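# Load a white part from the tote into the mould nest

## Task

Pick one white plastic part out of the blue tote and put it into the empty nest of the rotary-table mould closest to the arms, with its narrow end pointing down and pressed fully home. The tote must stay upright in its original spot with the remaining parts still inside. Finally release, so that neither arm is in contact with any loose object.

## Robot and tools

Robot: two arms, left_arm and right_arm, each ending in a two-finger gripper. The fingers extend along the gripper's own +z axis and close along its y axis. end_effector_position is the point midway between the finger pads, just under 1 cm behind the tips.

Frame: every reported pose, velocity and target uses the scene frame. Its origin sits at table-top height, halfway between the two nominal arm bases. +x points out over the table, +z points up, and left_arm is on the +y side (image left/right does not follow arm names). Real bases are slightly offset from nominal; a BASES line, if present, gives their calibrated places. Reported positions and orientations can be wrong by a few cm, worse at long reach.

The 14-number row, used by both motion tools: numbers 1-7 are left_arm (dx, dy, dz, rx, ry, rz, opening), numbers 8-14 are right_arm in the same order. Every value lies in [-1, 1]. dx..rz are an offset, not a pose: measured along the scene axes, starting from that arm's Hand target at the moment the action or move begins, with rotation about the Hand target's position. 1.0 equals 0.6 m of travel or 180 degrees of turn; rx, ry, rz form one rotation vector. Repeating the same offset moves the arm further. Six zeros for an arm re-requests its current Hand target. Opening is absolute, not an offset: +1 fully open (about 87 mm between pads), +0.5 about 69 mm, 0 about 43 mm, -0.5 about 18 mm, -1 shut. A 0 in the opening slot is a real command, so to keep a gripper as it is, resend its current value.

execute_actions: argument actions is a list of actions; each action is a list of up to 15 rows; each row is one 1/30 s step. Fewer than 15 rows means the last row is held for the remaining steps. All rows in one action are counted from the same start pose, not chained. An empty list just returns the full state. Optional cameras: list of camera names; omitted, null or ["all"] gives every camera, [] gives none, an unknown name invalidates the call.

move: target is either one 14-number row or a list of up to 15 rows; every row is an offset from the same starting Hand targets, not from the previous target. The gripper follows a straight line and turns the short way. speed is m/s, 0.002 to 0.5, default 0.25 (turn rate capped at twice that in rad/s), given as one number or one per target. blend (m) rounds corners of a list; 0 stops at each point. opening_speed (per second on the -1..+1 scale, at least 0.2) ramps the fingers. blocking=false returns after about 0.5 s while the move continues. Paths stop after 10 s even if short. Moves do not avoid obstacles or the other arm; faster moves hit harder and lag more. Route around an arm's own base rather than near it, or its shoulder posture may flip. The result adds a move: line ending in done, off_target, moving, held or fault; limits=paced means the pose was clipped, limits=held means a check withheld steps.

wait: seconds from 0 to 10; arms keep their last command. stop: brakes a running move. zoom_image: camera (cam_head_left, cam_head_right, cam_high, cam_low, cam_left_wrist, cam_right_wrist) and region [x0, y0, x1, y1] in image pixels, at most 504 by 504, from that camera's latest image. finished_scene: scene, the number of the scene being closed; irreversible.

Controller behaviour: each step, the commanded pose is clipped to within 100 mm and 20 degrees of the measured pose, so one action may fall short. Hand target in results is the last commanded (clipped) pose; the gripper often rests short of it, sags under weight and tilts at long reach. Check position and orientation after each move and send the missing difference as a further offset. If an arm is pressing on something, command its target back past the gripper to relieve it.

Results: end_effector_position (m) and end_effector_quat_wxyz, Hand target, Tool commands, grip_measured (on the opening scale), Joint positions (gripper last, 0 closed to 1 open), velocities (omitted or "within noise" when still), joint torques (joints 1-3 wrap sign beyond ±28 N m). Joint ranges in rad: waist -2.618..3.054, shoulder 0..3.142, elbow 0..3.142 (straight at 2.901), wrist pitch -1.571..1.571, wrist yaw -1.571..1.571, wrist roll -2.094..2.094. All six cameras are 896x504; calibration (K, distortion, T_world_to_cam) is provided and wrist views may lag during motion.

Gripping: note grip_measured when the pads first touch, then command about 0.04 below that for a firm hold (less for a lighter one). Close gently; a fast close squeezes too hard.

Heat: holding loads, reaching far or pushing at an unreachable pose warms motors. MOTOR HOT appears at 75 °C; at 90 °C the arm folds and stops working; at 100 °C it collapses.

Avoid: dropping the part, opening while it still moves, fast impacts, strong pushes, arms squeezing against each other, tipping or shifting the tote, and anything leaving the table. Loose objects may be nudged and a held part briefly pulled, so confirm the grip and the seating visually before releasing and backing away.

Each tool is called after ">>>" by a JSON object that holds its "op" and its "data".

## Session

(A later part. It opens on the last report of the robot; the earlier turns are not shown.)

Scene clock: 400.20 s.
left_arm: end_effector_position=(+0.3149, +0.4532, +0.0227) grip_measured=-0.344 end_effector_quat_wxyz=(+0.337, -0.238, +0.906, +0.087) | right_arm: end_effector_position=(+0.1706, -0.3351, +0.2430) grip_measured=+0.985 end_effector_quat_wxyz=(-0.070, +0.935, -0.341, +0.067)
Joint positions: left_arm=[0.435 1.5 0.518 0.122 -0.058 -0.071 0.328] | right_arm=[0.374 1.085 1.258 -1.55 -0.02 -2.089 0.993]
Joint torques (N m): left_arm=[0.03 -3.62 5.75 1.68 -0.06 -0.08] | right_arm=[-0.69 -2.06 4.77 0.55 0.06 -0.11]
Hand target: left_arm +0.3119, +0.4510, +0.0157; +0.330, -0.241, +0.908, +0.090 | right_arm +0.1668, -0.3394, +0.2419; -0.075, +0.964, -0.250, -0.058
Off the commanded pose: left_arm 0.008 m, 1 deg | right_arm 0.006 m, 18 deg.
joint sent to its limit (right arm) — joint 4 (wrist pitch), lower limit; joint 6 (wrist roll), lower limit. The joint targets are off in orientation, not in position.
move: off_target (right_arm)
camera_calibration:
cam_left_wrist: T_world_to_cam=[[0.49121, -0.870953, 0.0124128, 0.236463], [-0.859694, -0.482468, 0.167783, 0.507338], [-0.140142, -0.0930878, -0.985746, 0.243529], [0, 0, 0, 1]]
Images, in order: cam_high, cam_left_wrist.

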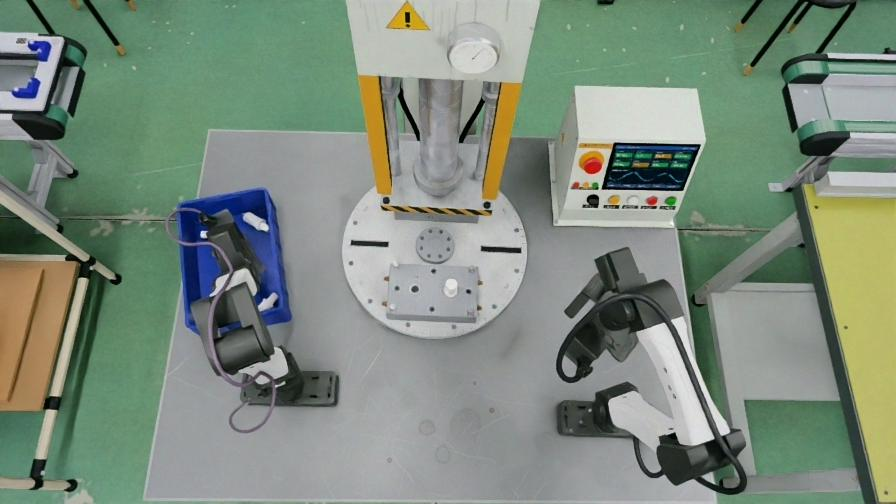

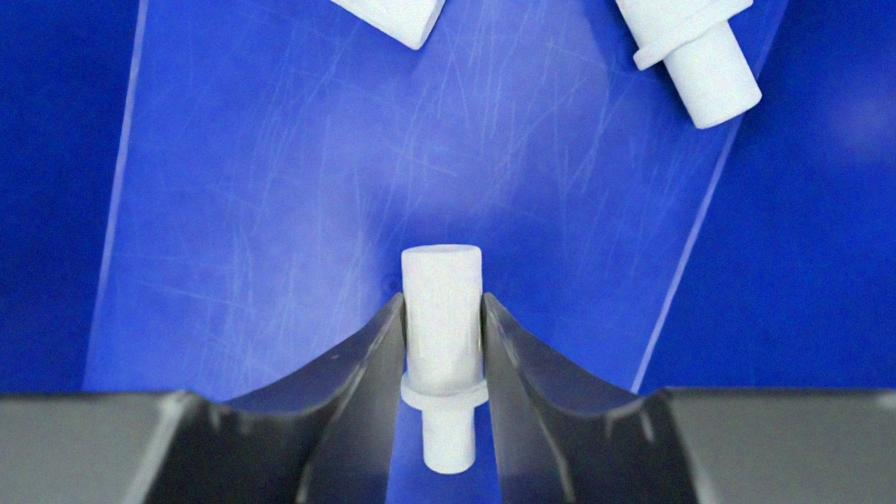

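>>> {"op": "move", "data": {"target": [0,0,0,0,0,0,0.15,0,0,0,0,0,0,1], "opening_speed": 0.5, "cameras": []}}

>>> {"op": "move", "data": {"target": [[0,0,0.11,0,0,0,0.15,0,0,0,0,0,0,1],[0,0,0.11,-0.111,0.1925,0,0.15,0,0,0,0,0,0,1]], "speed": [0.08,0.2], "cameras": ["cam_left_wrist","cam_high"]}}

>>> {"op": "zoom_image", "data": {"camera": "cam_high", "region": [150, 150, 320, 360]}}

Scene clock: 409.87 s.
left_arm: end_effector_position=(+0.3150, +0.4533, +0.0227) grip_measured=+0.150 end_effector_quat_wxyz=(+0.337, -0.238, +0.906, +0.087) | right_arm: end_effector_position=(+0.1706, -0.3351, +0.2430) grip_measured=+0.985 end_effector_quat_wxyz=(-0.070, +0.935, -0.341, +0.067)
Joint positions: left_arm=[0.435 1.5 0.518 0.122 -0.058 -0.071 0.575] | right_arm=[0.374 1.085 1.258 -1.55 -0.02 -2.089 0.993]
Joint torques (N m): left_arm=[0.03 -3.59 5.74 1.64 -0.07 -0.07] | right_arm=[-0.59 -2.11 4.77 0.59 0.07 -0.1]
Motor temperatures (°C): left_arm=[29 35 40 33 27 29 28] | right_arm=[29 37 37 28 27 28 31]
Hand target: left_arm +0.3120, +0.4510, +0.0158; +0.330, -0.241, +0.908, +0.089 | right_arm +0.1668, -0.3394, +0.2419; -0.075, +0.964, -0.250, -0.058
Off the commanded pose: left_arm 0.008 m, 1 deg | right_arm 0.006 m, 18 deg.
joint sent to its limit (right arm) — joint 4 (wrist pitch), lower limit; joint 6 (wrist roll), lower limit. The joint targets are off in orientation, not in position.
move: off_target (right_arm)

Scene clock: 413.30 s.
left_arm: end_effector_position=(+0.3093, +0.4492, +0.0828) grip_measured=+0.150 end_effector_quat_wxyz=(+0.004, -0.254, +0.967, +0.008) | right_arm: end_effector_position=(+0.1706, -0.3351, +0.2430) grip_measured=+0.985 end_effector_quat_wxyz=(-0.070, +0.935, -0.341, +0.067)
Joint positions: left_arm=[0.455 1.904 1.412 -1.068 -0.014 -0.072 0.575] | right_arm=[0.374 1.085 1.258 -1.55 -0.02 -2.089 0.993]
Joint torques (N m): left_arm=[1.35 -6.6 9.46 0.26 0.22 0.05] | right_arm=[-0.55 -2 4.66 0.57 0.08 -0.08]
Hand target: left_arm +0.3119, +0.4509, +0.0817; +0.000, -0.256, +0.967, +0.000 | right_arm +0.1668, -0.3394, +0.2419; -0.075, +0.964, -0.250, -0.058
Off the commanded pose: left_arm 0.003 m, 1 deg | right_arm 0.006 m, 18 deg.
joint sent to its limit (right arm) — joint 4 (wrist pitch), lower limit; joint 6 (wrist roll), lower limit. The joint targets are off in orientation, not in position.
move: off_target (right_arm)
camera_calibration:
cam_left_wrist: T_world_to_cam=[[0.49771, -0.867328, -0.00507241, 0.232773], [-0.557914, -0.324622, 0.763775, 0.276867], [-0.664091, -0.377309, -0.645462, 0.563157], [0, 0, 0, 1]]
Images, in order: cam_high, cam_left_wrist.

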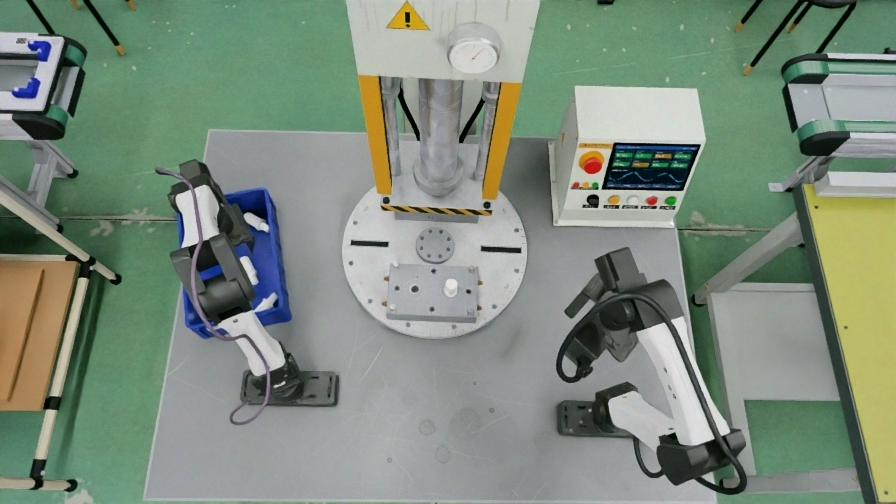

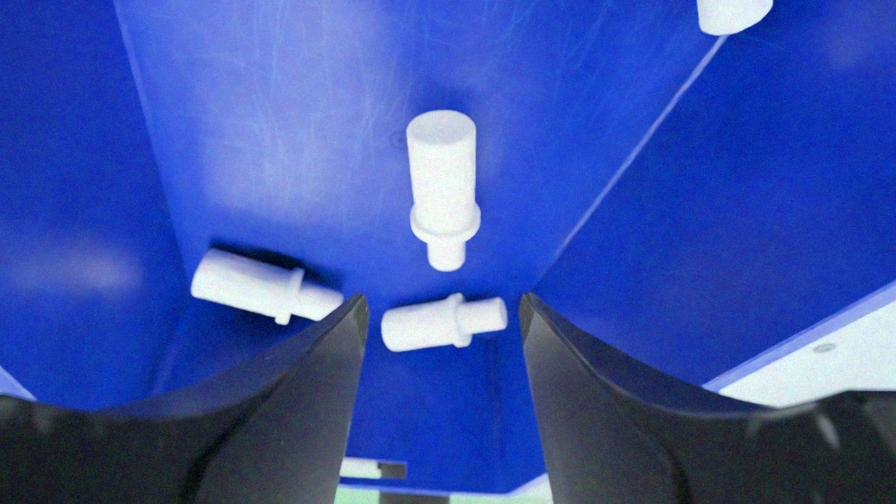

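Scaled by 2.400 from the camera's 896x504 image, which has a finer 1280x720 frame.

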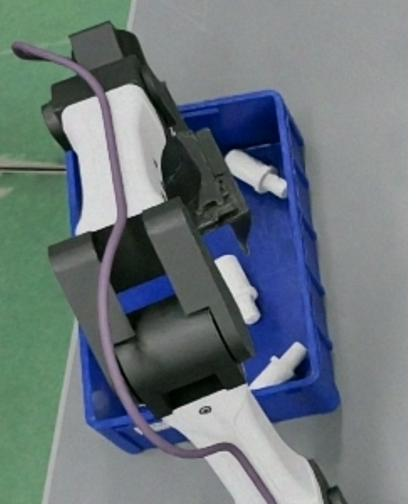

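>>> {"op": "move", "data": {"target": [-0.001,-0.002,-0.1,0,0,0,0.15,0,0,0,0,0,0,1], "speed": 0.07, "cameras": ["cam_left_wrist","cam_high"]}}

>>> {"op": "zoom_image", "data": {"camera": "cam_high", "region": [150, 150, 320, 360]}}

Scene clock: 424.77 s.
left_arm: end_effector_position=(+0.3107, +0.4496, +0.0321) grip_measured=+0.150 end_effector_quat_wxyz=(+0.002, -0.254, +0.967, +0.006) | right_arm: end_effector_position=(+0.1706, -0.3351, +0.2430) grip_measured=+0.985 end_effector_quat_wxyz=(-0.070, +0.935, -0.341, +0.067)
Joint positions: left_arm=[0.455 1.978 1.301 -0.888 -0.012 -0.072 0.575] | right_arm=[0.374 1.085 1.258 -1.55 -0.02 -2.089 0.993]
Joint torques (N m): left_arm=[1.16 -6.74 5.71 0.64 0.21 0.03] | right_arm=[-0.65 -2.07 4.79 0.54 0.08 -0.08]
Hand target: left_arm +0.3114, +0.4498, +0.0217; +0.000, -0.256, +0.967, +0.000 | right_arm +0.1668, -0.3394, +0.2419; -0.075, +0.964, -0.250, -0.058
Off the commanded pose: left_arm 0.010 m, 1 deg | right_arm 0.006 m, 18 deg.
joint sent to its limit (right arm) — joint 4 (wrist pitch), lower limit; joint 6 (wrist roll), lower limit. The joint targets are off in orientation, not in position.
move: off_target (right_arm)
camera_calibration:
cam_left_wrist: T_world_to_cam=[[0.497684, -0.867349, -0.00390827, 0.232115], [-0.555253, -0.322059, 0.766794, 0.31444], [-0.666337, -0.379451, -0.641882, 0.533082], [0, 0, 0, 1]]
Images, in order: cam_high, cam_left_wrist.

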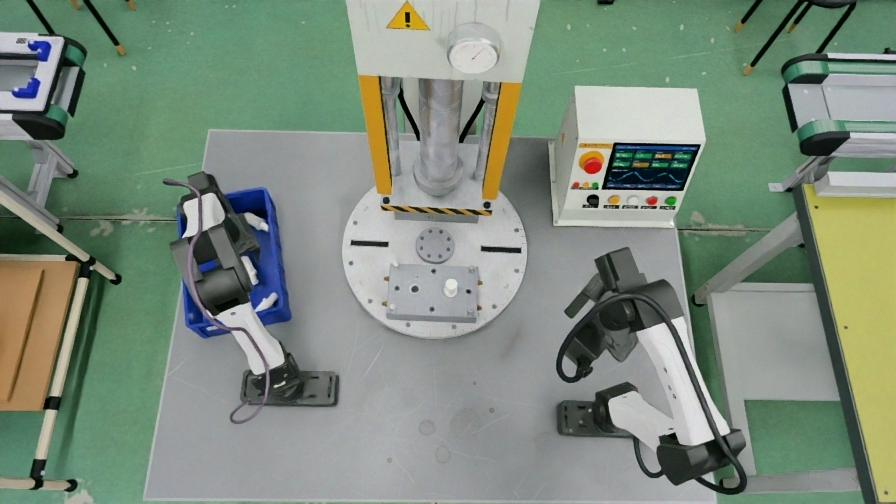

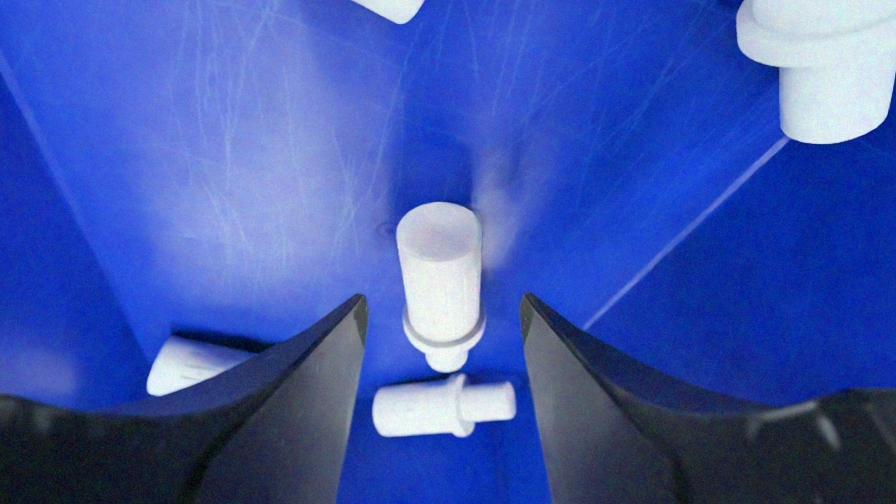

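Scaled by 2.400 from the camera's 896x504 image, which has a finer 1280x720 frame.

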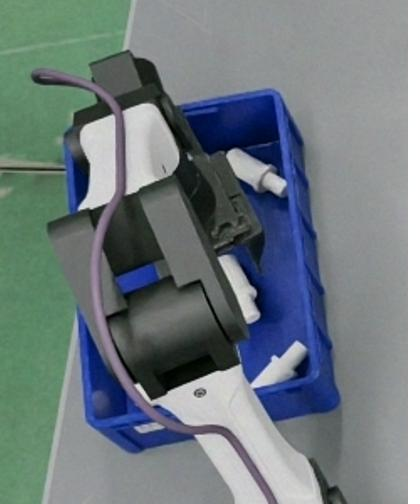

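>>> {"op": "move", "data": {"target": [0.002,0,-0.014,0,0,0,0.15,0,0,0,0,0,0,1], "speed": 0.06, "cameras": ["cam_left_wrist","cam_high"]}}

Scene clock: 429.03 s.
left_arm: end_effector_position=(+0.3173, +0.4521, +0.0277) grip_measured=+0.150 end_effector_quat_wxyz=(+0.015, -0.254, +0.967, +0.007) | right_arm: end_effector_position=(+0.1706, -0.3351, +0.2430) grip_measured=+0.985 end_effector_quat_wxyz=(-0.070, +0.935, -0.341, +0.067)
Joint positions: left_arm=[0.455 1.985 1.296 -0.849 -0.009 -0.072 0.575] | right_arm=[0.374 1.085 1.258 -1.55 -0.02 -2.089 0.993]
Joint torques (N m): left_arm=[1.06 -5.98 5.23 0.59 0.18 0.01] | right_arm=[-0.73 -1.98 4.78 0.61 0.07 -0.11]
Hand target: left_arm +0.3126, +0.4498, +0.0134; +0.000, -0.256, +0.967, +0.000 | right_arm +0.1668, -0.3394, +0.2419; -0.075, +0.964, -0.250, -0.058
Off the commanded pose: left_arm 0.015 m, 2 deg | right_arm 0.006 m, 18 deg.
joint sent to its limit (right arm) — joint 4 (wrist pitch), lower limit; joint 6 (wrist roll), lower limit. The joint targets are off in orientation, not in position.
move: off_target (left_arm, right_arm)
camera_calibration:
cam_left_wrist: T_world_to_cam=[[0.497668, -0.867367, 0.00124589, 0.230882], [-0.574816, -0.328735, 0.749347, 0.331996], [-0.649549, -0.373642, -0.662177, 0.528261], [0, 0, 0, 1]]
Images, in order: cam_high, cam_left_wrist.

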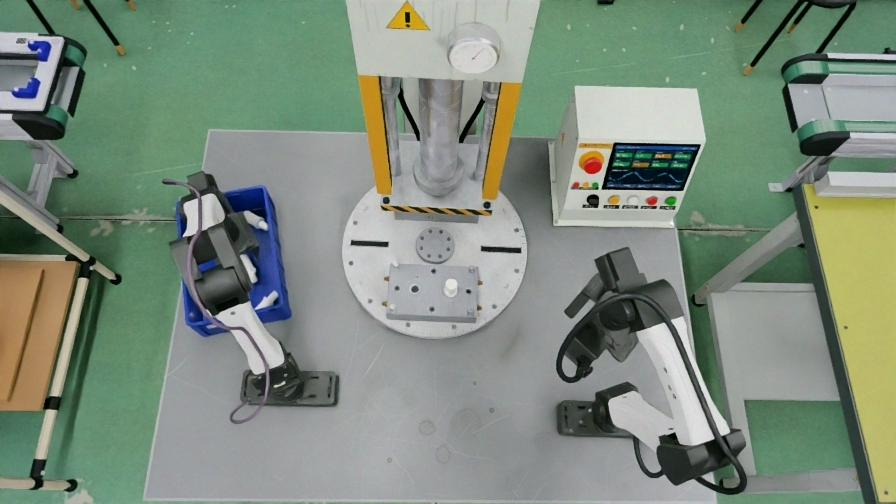

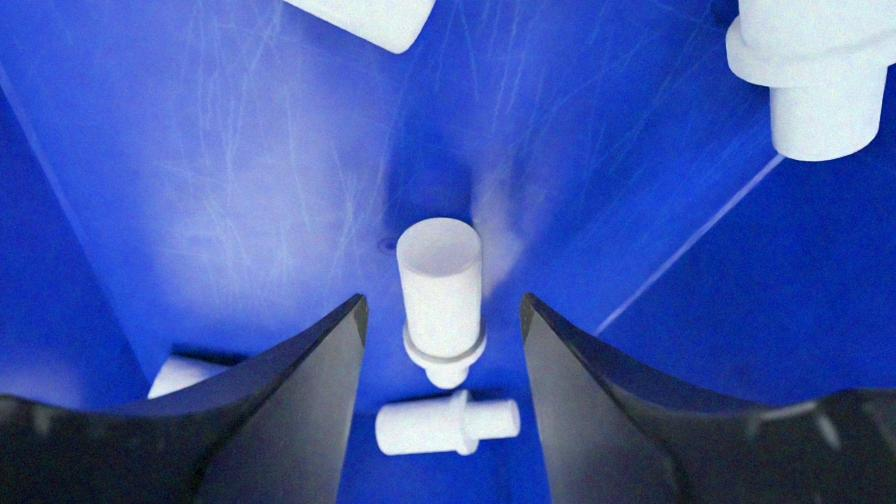

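>>> {"op": "move", "data": {"target": [0,0,0,0,0,0,-0.6,0,0,0,0,0,0,1], "opening_speed": 0.4, "cameras": ["cam_left_wrist"]}}

>>> {"op": "zoom_image", "data": {"camera": "cam_left_wrist", "region": [330, 180, 560, 430]}}

Scene clock: 441.63 s.
left_arm: end_effector_position=(+0.3174, +0.4521, +0.0276) grip_measured=-0.359 end_effector_quat_wxyz=(+0.015, -0.254, +0.967, +0.007) | right_arm: end_effector_position=(+0.1706, -0.3351, +0.2430) grip_measured=+0.985 end_effector_quat_wxyz=(-0.070, +0.935, -0.341, +0.067)
Joint positions: left_arm=[0.455 1.985 1.296 -0.849 -0.009 -0.072 0.321] | right_arm=[0.374 1.085 1.258 -1.55 -0.02 -2.089 0.993]
Joint torques (N m): left_arm=[1.05 -6.02 5.23 0.58 0.18 0.01] | right_arm=[-0.66 -2.07 4.75 0.53 0.06 -0.07]
Hand target: left_arm +0.3125, +0.4498, +0.0133; +0.000, -0.256, +0.967, +0.000 | right_arm +0.1668, -0.3394, +0.2419; -0.075, +0.964, -0.250, -0.058
Off the commanded pose: left_arm 0.015 m, 2 deg | right_arm 0.006 m, 18 deg.
joint sent to its limit (right arm) — joint 4 (wrist pitch), lower limit; joint 6 (wrist roll), lower limit. The joint targets are off in orientation, not in position.
move: off_target (left_arm, right_arm)
camera_calibration:
cam_left_wrist: T_world_to_cam=[[0.497657, -0.867373, 0.001626, 0.230807], [-0.574942, -0.328469, 0.749366, 0.332041], [-0.649445, -0.373862, -0.662154, 0.528277], [0, 0, 0, 1]]
Images, in order: cam_left_wrist.

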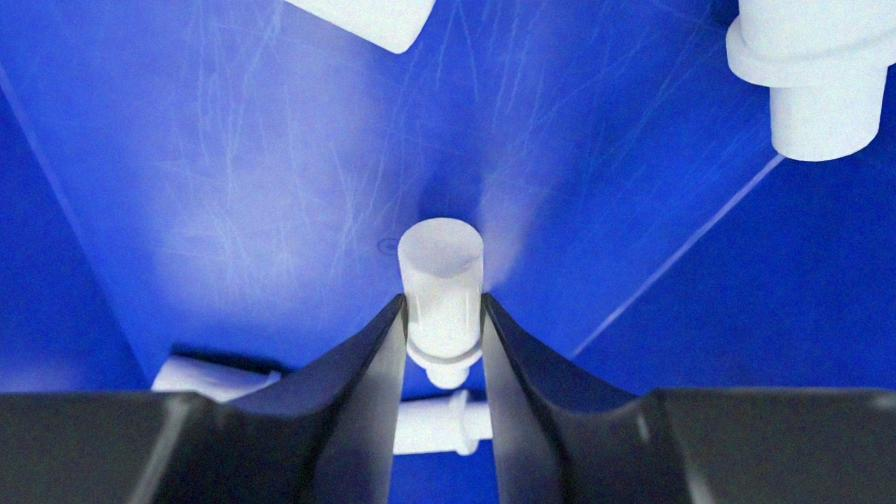

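Scaled by 2.016 from the camera's 896x504 image, which has a finer 1280x720 frame.

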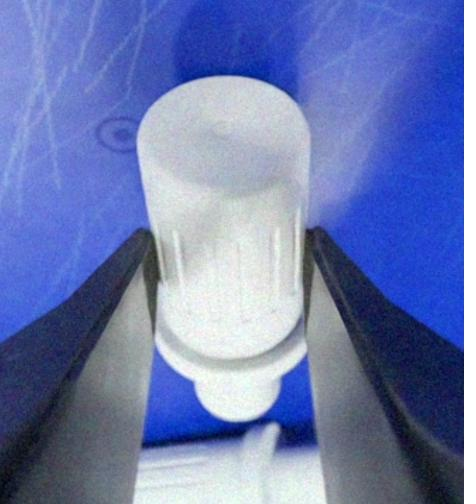

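>>> {"op": "move", "data": {"target": [0,0,0,0,0,0,0.1,0,0,0,0,0,0,1], "opening_speed": 0.5, "cameras": []}}

>>> {"op": "move", "data": {"target": [[0,0,0.03,0,0,0,0.1,0,0,0,0,0,0,1],[0,0,0.03,0.0167,-0.0289,0,0.1,0,0,0,0,0,0,1],[0,0,0,0.0167,-0.0289,0,0.1,0,0,0,0,0,0,1]], "speed": 0.06, "cameras": ["cam_left_wrist","cam_high"]}}

Scene clock: 463.43 s.
left_arm: end_effector_position=(+0.3174, +0.4521, +0.0276) grip_measured=+0.100 end_effector_quat_wxyz=(+0.015, -0.254, +0.967, +0.007) | right_arm: end_effector_position=(+0.1706, -0.3351, +0.2430) grip_measured=+0.985 end_effector_quat_wxyz=(-0.070, +0.935, -0.341, +0.067)
Joint positions: left_arm=[0.455 1.985 1.296 -0.849 -0.009 -0.072 0.55] | right_arm=[0.374 1.085 1.258 -1.55 -0.02 -2.089 0.993]
Joint torques (N m): left_arm=[1.09 -6.02 5.2 0.58 0.18 0.01] | right_arm=[-0.68 -2 4.77 0.57 0.09 -0.1]
Hand target: left_arm +0.3125, +0.4498, +0.0133; +0.000, -0.256, +0.967, +0.000 | right_arm +0.1668, -0.3394, +0.2419; -0.075, +0.964, -0.250, -0.058
Off the commanded pose: left_arm 0.015 m, 2 deg | right_arm 0.006 m, 18 deg.
joint sent to its limit (right arm) — joint 4 (wrist pitch), lower limit; joint 6 (wrist roll), lower limit. The joint targets are off in orientation, not in position.
move: off_target (left_arm, right_arm)

Scene clock: 465.77 s.
left_arm: end_effector_position=(+0.3126, +0.4498, +0.0150) grip_measured=+0.100 end_effector_quat_wxyz=(+0.047, -0.254, +0.966, +0.013) | right_arm: end_effector_position=(+0.1706, -0.3351, +0.2430) grip_measured=+0.985 end_effector_quat_wxyz=(-0.070, +0.935, -0.341, +0.067)
Joint positions: left_arm=[0.455 1.932 1.17 -0.711 -0.009 -0.072 0.55] | right_arm=[0.374 1.085 1.258 -1.55 -0.02 -2.089 0.993]
Joint torques (N m): left_arm=[0.72 -8.36 5.6 0.66 0.1 -0.02] | right_arm=[-0.62 -2.1 4.78 0.58 0.06 -0.06]
Hand target: left_arm +0.3125, +0.4498, +0.0134; +0.050, -0.256, +0.965, +0.014 | right_arm +0.1668, -0.3394, +0.2419; -0.075, +0.964, -0.250, -0.058
Off the commanded pose: left_arm 0.002 m, 0 deg | right_arm 0.006 m, 18 deg.
joint sent to its limit (right arm) — joint 4 (wrist pitch), lower limit; joint 6 (wrist roll), lower limit. The joint targets are off in orientation, not in position.
move: off_target (right_arm)
camera_calibration:
cam_left_wrist: T_world_to_cam=[[0.497413, -0.867488, 0.00667396, 0.231293], [-0.617566, -0.348685, 0.705004, 0.361039], [-0.609255, -0.3548, -0.709172, 0.495567], [0, 0, 0, 1]]
Images, in order: cam_high, cam_left_wrist.

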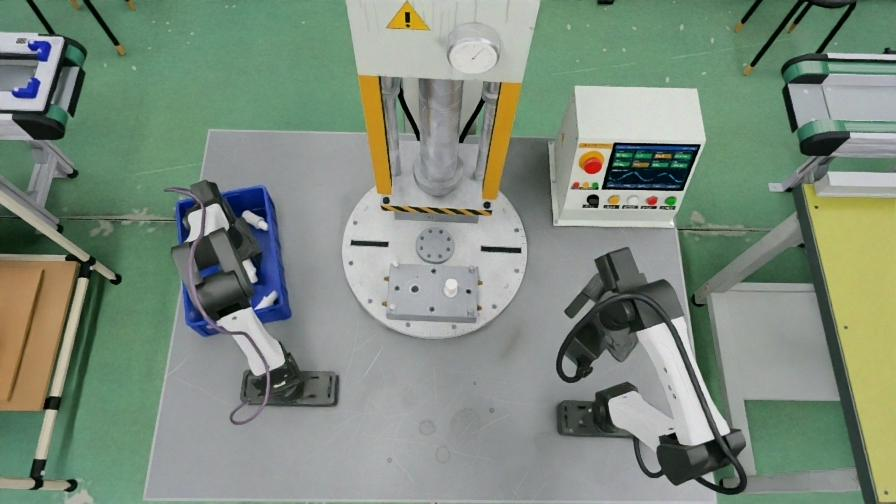

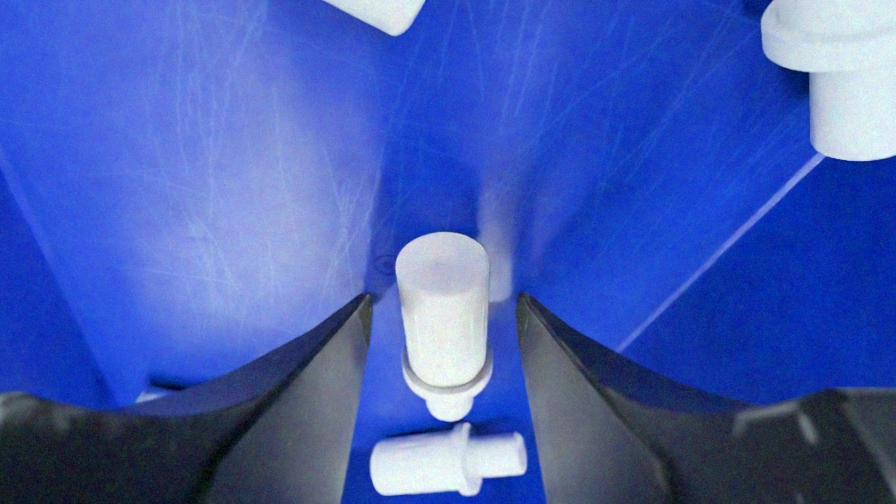

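>>> {"op": "move", "data": {"target": [0,0,0.004,0,0,0,-0.6,0,0,0,0,0,0,1], "opening_speed": 0.4, "cameras": ["cam_left_wrist"]}}

Scene clock: 472.33 s.
left_arm: end_effector_position=(+0.3129, +0.4499, +0.0150) grip_measured=-0.344 end_effector_quat_wxyz=(+0.048, -0.254, +0.966, +0.013) | right_arm: end_effector_position=(+0.1706, -0.3351, +0.2430) grip_measured=+0.985 end_effector_quat_wxyz=(-0.070, +0.935, -0.341, +0.067)
Joint positions: left_arm=[0.455 1.932 1.17 -0.71 -0.009 -0.072 0.328] | right_arm=[0.374 1.085 1.258 -1.55 -0.02 -2.089 0.993]
Joint torques (N m): left_arm=[0.73 -8.68 6.01 0.59 0.09 -0.02] | right_arm=[-0.69 -1.99 4.78 0.54 0.08 -0.08]
Hand target: left_arm +0.3126, +0.4498, +0.0158; +0.051, -0.256, +0.965, +0.014 | right_arm +0.1668, -0.3394, +0.2419; -0.075, +0.964, -0.250, -0.058
Off the commanded pose: left_arm 0.001 m, 0 deg | right_arm 0.006 m, 18 deg.
joint sent to its limit (right arm) — joint 4 (wrist pitch), lower limit; joint 6 (wrist roll), lower limit. The joint targets are off in orientation, not in position.
move: off_target (right_arm)
camera_calibration:
cam_left_wrist: T_world_to_cam=[[0.497406, -0.867491, 0.00676285, 0.231273], [-0.618295, -0.349031, 0.704194, 0.361652], [-0.608522, -0.354452, -0.709976, 0.495382], [0, 0, 0, 1]]
Images, in order: cam_left_wrist.

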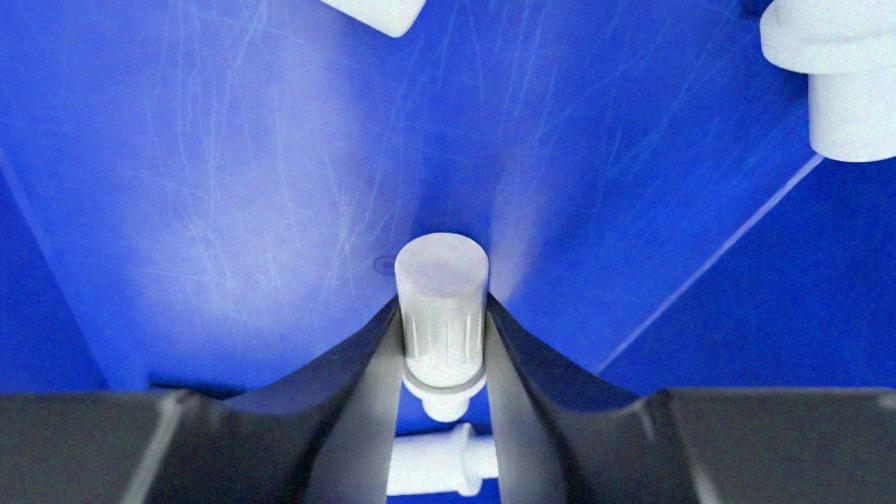

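>>> {"op": "move", "data": {"target": [[0,0,0.31,0,0,0,-0.6,0,0,0,0,0,0,1],[0.03,-0.383,0.407,0.056,-0.246,-0.0735,-0.6,0,0,0,0,0,0,1],[-0.1285,-0.673,0.36,0.1123,-0.4929,-0.147,-0.6,0,0,0,0,0,0,1]], "blend": [0.04,0.08,0], "speed": [0.1,0.22,0.18]}}

Scene clock: 498.90 s.
left_arm: end_effector_position=(+0.2384, +0.0495, +0.2360) grip_measured=-0.343 end_effector_quat_wxyz=(+0.738, +0.010, +0.674, -0.025) | right_arm: end_effector_position=(+0.1706, -0.3351, +0.2430) grip_measured=+0.985 end_effector_quat_wxyz=(-0.070, +0.935, -0.341, +0.067)
Joint positions: left_arm=[-1.433 1.573 0.519 1.542 -1.374 0.46 0.328] | right_arm=[0.374 1.085 1.258 -1.55 -0.02 -2.089 0.993]
Joint torques (N m): left_arm=[-0.17 -3.69 5.08 1.18 0.53 0.09] | right_arm=[-0.58 -1.99 4.81 0.55 0.09 -0.09]
Hand target: left_arm +0.2354, +0.0460, +0.2319; +0.742, +0.023, +0.669, -0.026 | right_arm +0.1668, -0.3394, +0.2419; -0.075, +0.964, -0.250, -0.058
Off the commanded pose: left_arm 0.006 m, 2 deg | right_arm 0.006 m, 18 deg.
joint sent to its limit (left arm) — joint 4 (wrist pitch), upper limit. The joint targets still meet the commanded pose.
joint sent to its limit (right arm) — joint 4 (wrist pitch), lower limit; joint 6 (wrist roll), lower limit. The joint targets are off in orientation, not in position.
move: off_target (right_arm)
camera_calibration:
cam_left_wrist: T_world_to_cam=[[-0.0589766, -0.997937, 0.0253568, 0.054182], [-0.708911, 0.0239848, -0.70489, 0.355897], [0.702828, -0.0595477, -0.708863, 0.137577], [0, 0, 0, 1]]
cam_right_wrist: T_world_to_cam=[[0.621218, 0.760246, 0.190038, 0.0985446], [0.36713, -0.496596, 0.786516, -0.394788], [0.692318, -0.418829, -0.587604, 0.0258784], [0, 0, 0, 1]]

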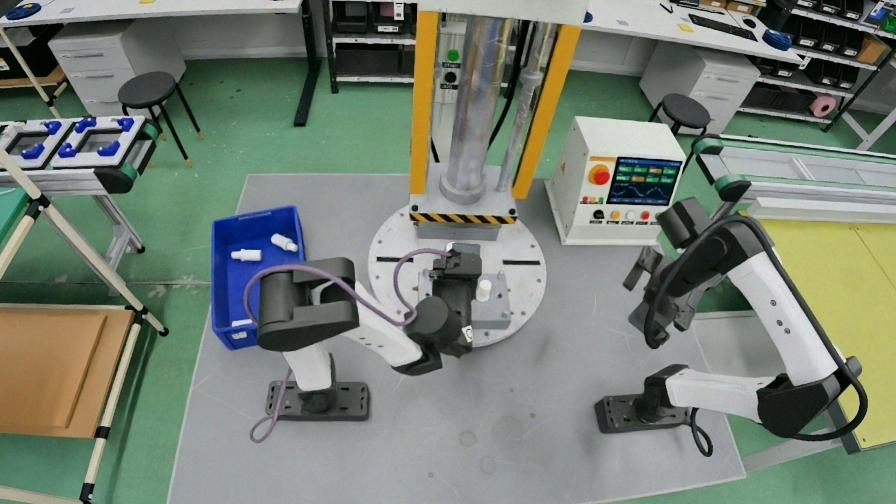

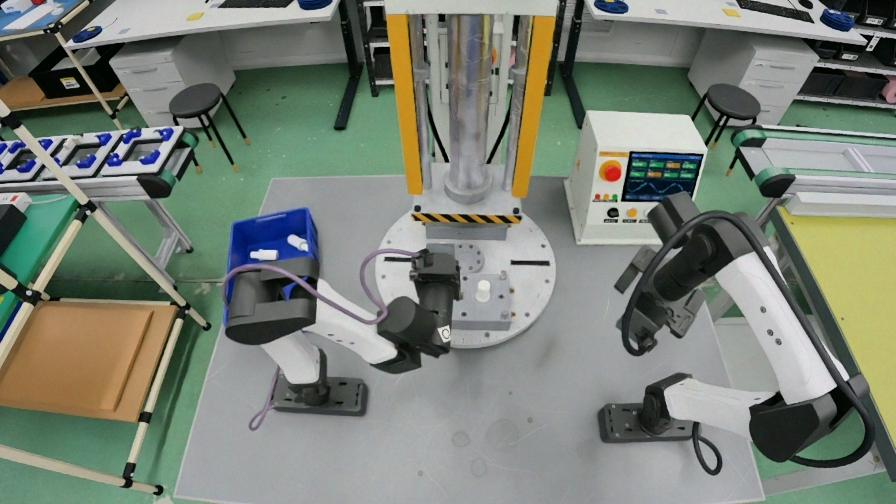

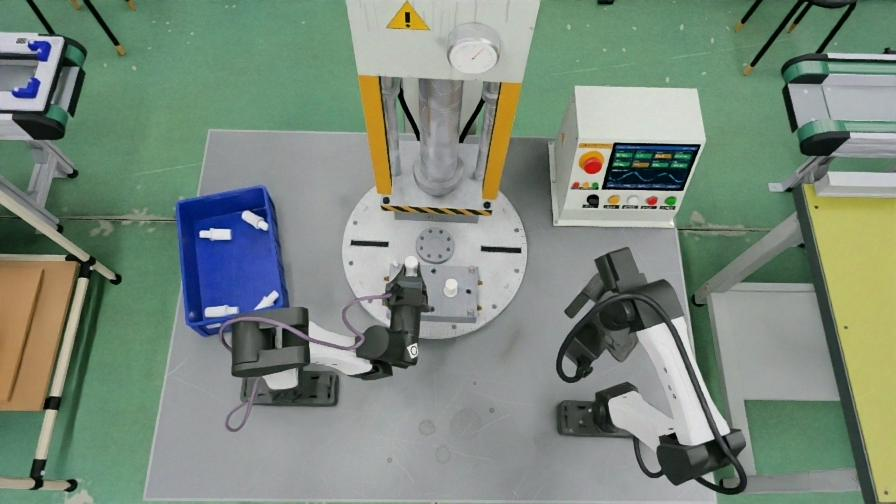

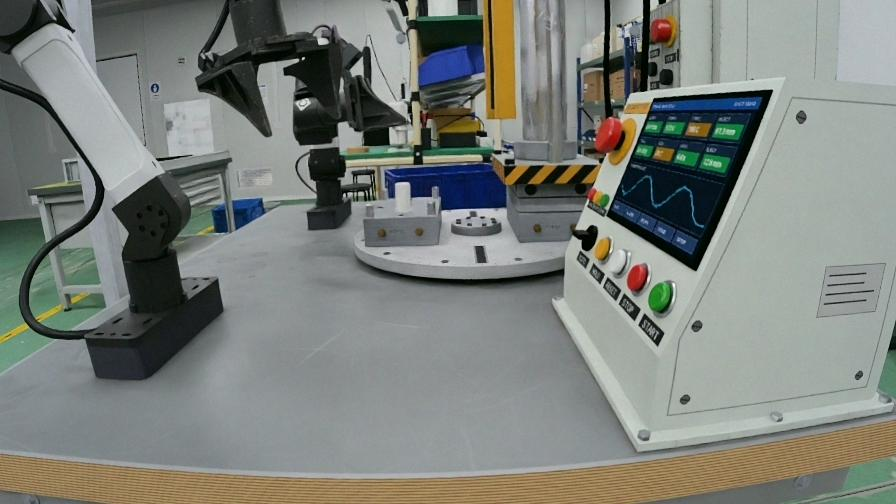

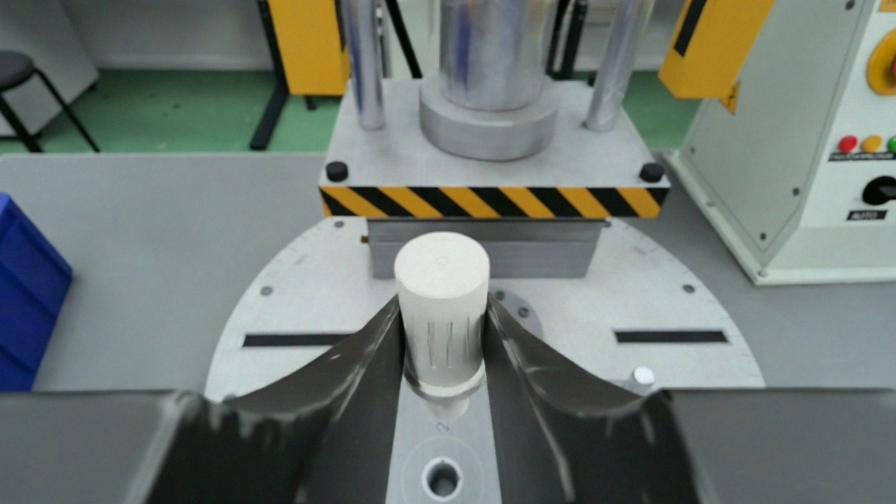

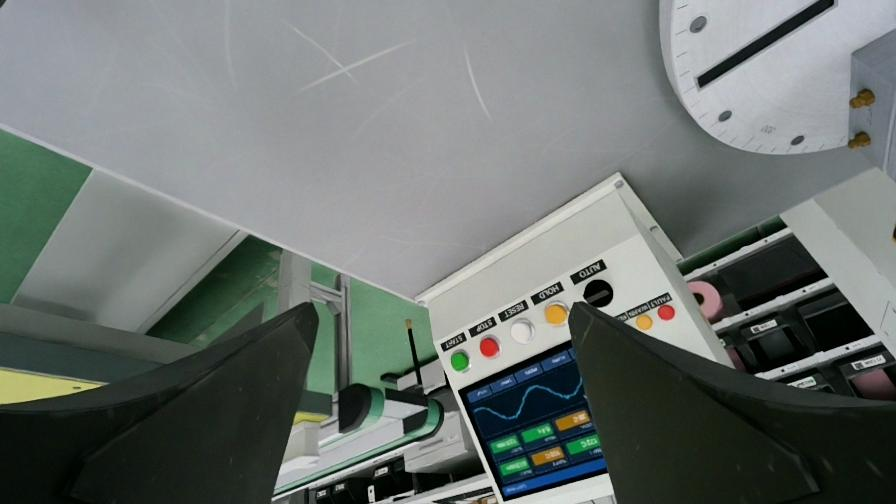

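>>> {"op": "move", "data": {"target": [0.003,0.0,-0.115,0.008,0,0,-0.6,0,0,0,0,0,0,1], "speed": 0.1, "cameras": ["cam_left_wrist","cam_low"]}}

>>> {"op": "zoom_image", "data": {"camera": "cam_left_wrist", "region": [350, 210, 540, 440]}}

>>> {"op": "zoom_image", "data": {"camera": "cam_low", "region": [350, 120, 470, 240]}}

Scene clock: 525.67 s.
left_arm: end_effector_position=(+0.2369, +0.0473, +0.1670) grip_measured=-0.343 end_effector_quat_wxyz=(+0.723, +0.032, +0.690, -0.017) | right_arm: end_effector_position=(+0.1706, -0.3351, +0.2430) grip_measured=+0.985 end_effector_quat_wxyz=(-0.070, +0.935, -0.341, +0.067)
Joint positions: left_arm=[-1.433 1.753 0.436 1.548 -1.369 0.249 0.328] | right_arm=[0.374 1.085 1.258 -1.55 -0.02 -2.089 0.993]
Joint torques (N m): left_arm=[0.88 -4.23 4.22 1.35 0.38 -0.06] | right_arm=[-0.69 -2.07 4.71 0.56 0.06 -0.08]
Hand target: left_arm +0.2372, +0.0461, +0.1629; +0.742, +0.032, +0.669, -0.017 | right_arm +0.1668, -0.3394, +0.2419; -0.075, +0.964, -0.250, -0.058
Off the commanded pose: left_arm 0.004 m, 3 deg | right_arm 0.006 m, 18 deg.
joint sent to its limit (left arm) — joint 4 (wrist pitch), upper limit. The joint targets are off in orientation, not in position.
joint sent to its limit (right arm) — joint 4 (wrist pitch), lower limit; joint 6 (wrist roll), lower limit. The joint targets are off in orientation, not in position.
move: off_target (left_arm, right_arm)
camera_calibration:
cam_left_wrist: T_world_to_cam=[[-0.0773587, -0.996869, -0.0163713, 0.0648933], [-0.738114, 0.068302, -0.67121, 0.305428], [0.670226, -0.03984, -0.741087, 0.10167], [0, 0, 0, 1]]
Images, in order: cam_low, cam_left_wrist.

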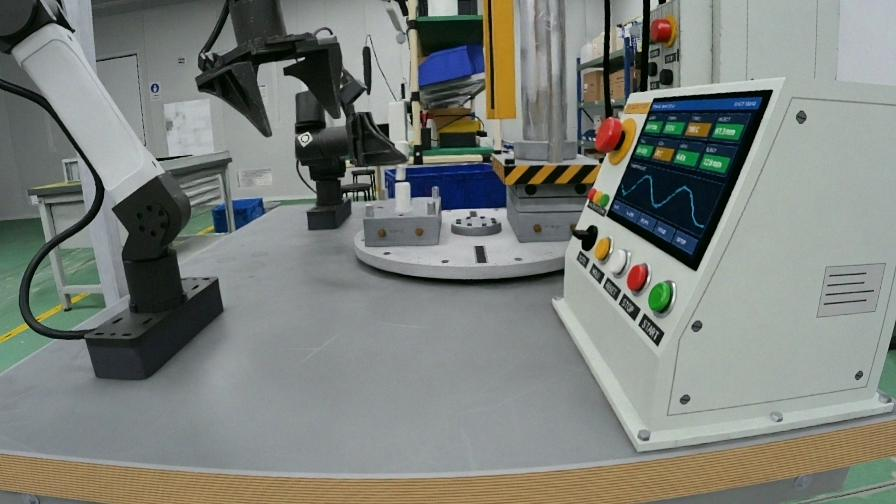

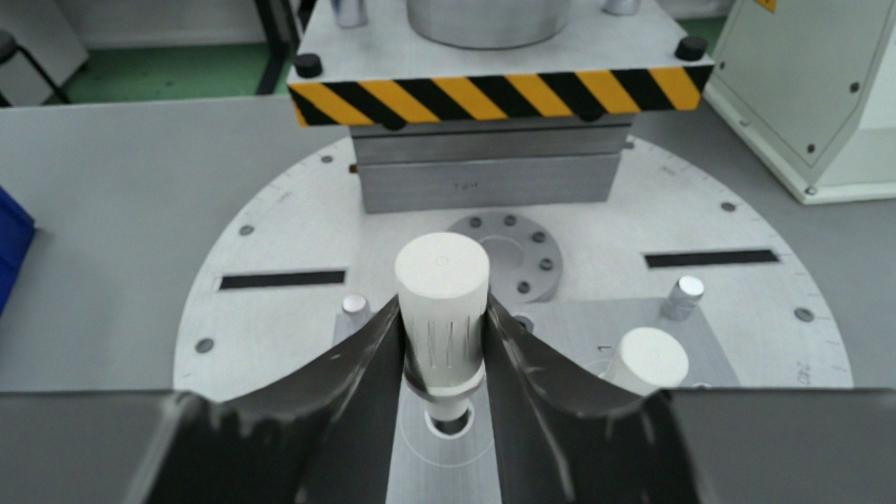

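Scaled by 2.191 from the camera's 896x504 image, which has a finer 1280x720 frame.

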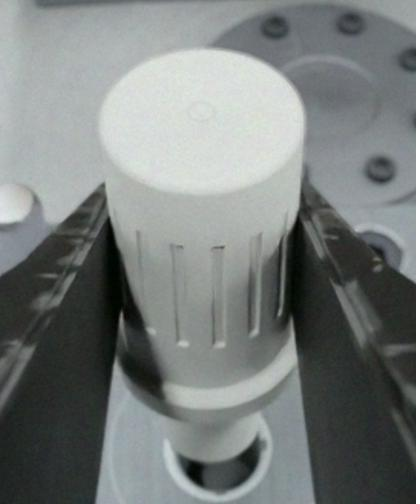

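Scaled by 4.200 from the camera's 896x504 image, which has a finer 1280x720 frame.

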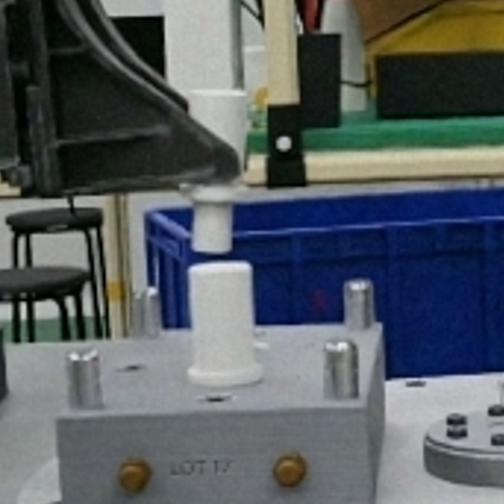

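>>> {"op": "move", "data": {"target": [0.014,-0.003,-0.02,0,0,0,-0.6,0,0,0,0,0,0,1], "speed": 0.06, "cameras": ["cam_left_wrist","cam_low"]}}

>>> {"op": "zoom_image", "data": {"camera": "cam_left_wrist", "region": [350, 240, 540, 470]}}

>>> {"op": "zoom_image", "data": {"camera": "cam_low", "region": [350, 120, 470, 240]}}

Scene clock: 561.80 s.
left_arm: end_effector_position=(+0.2437, +0.0455, +0.1543) grip_measured=-0.343 end_effector_quat_wxyz=(+0.721, +0.035, +0.692, -0.017) | right_arm: end_effector_position=(+0.1706, -0.3351, +0.2430) grip_measured=+0.985 end_effector_quat_wxyz=(-0.070, +0.935, -0.341, +0.067)
Joint positions: left_arm=[-1.407 1.802 0.436 1.548 -1.342 0.204 0.328] | right_arm=[0.374 1.085 1.258 -1.55 -0.02 -2.089 0.993]
Joint torques (N m): left_arm=[1.33 -4.31 4.53 1.39 0.33 -0.08] | right_arm=[-0.77 -2.13 4.78 0.6 0.06 -0.07]
Hand target: left_arm +0.2456, +0.0443, +0.1508; +0.742, +0.032, +0.669, -0.017 | right_arm +0.1668, -0.3394, +0.2419; -0.075, +0.964, -0.250, -0.058
Off the commanded pose: left_arm 0.004 m, 3 deg | right_arm 0.006 m, 18 deg.
joint sent to its limit (left arm) — joint 4 (wrist pitch), upper limit. The joint targets are off in orientation, not in position.
joint sent to its limit (right arm) — joint 4 (wrist pitch), lower limit; joint 6 (wrist roll), lower limit. The joint targets are off in orientation, not in position.
move: off_target (left_arm, right_arm)
camera_calibration:
cam_left_wrist: T_world_to_cam=[[-0.0803425, -0.996561, -0.0202701, 0.0647187], [-0.740914, 0.073311, -0.667587, 0.301924], [0.666777, -0.0386172, -0.744256, 0.0889734], [0, 0, 0, 1]]
Images, in order: cam_low, cam_left_wrist.

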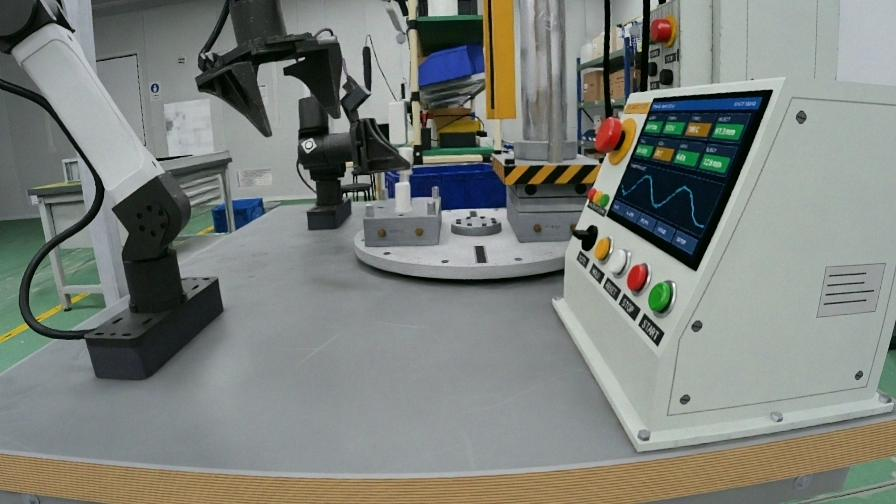

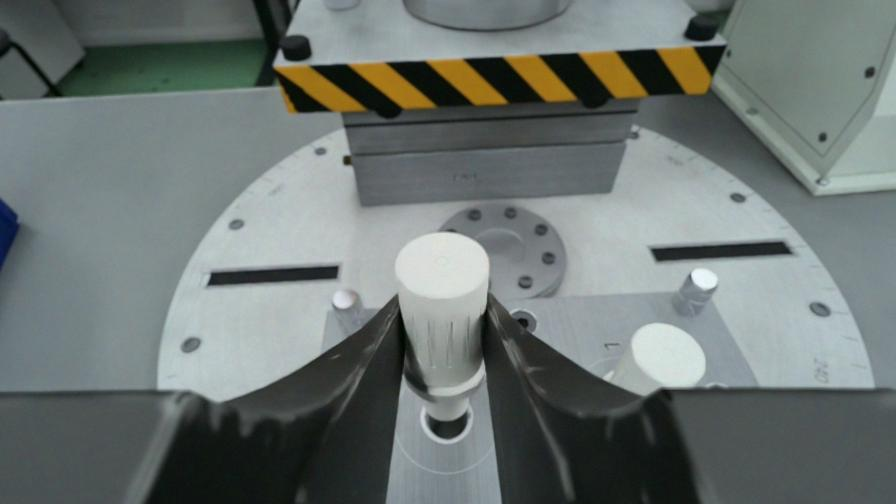

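Scaled by 2.191 from the camera's 896x504 image, which has a finer 1280x720 frame.

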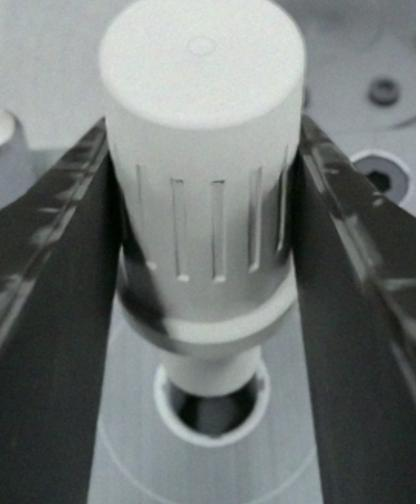

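Scaled by 4.200 from the camera's 896x504 image, which has a finer 1280x720 frame.

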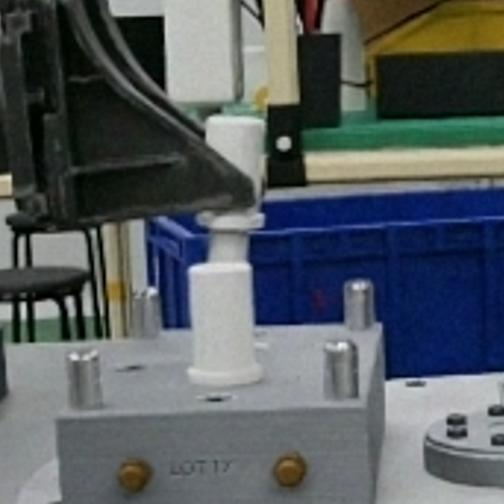

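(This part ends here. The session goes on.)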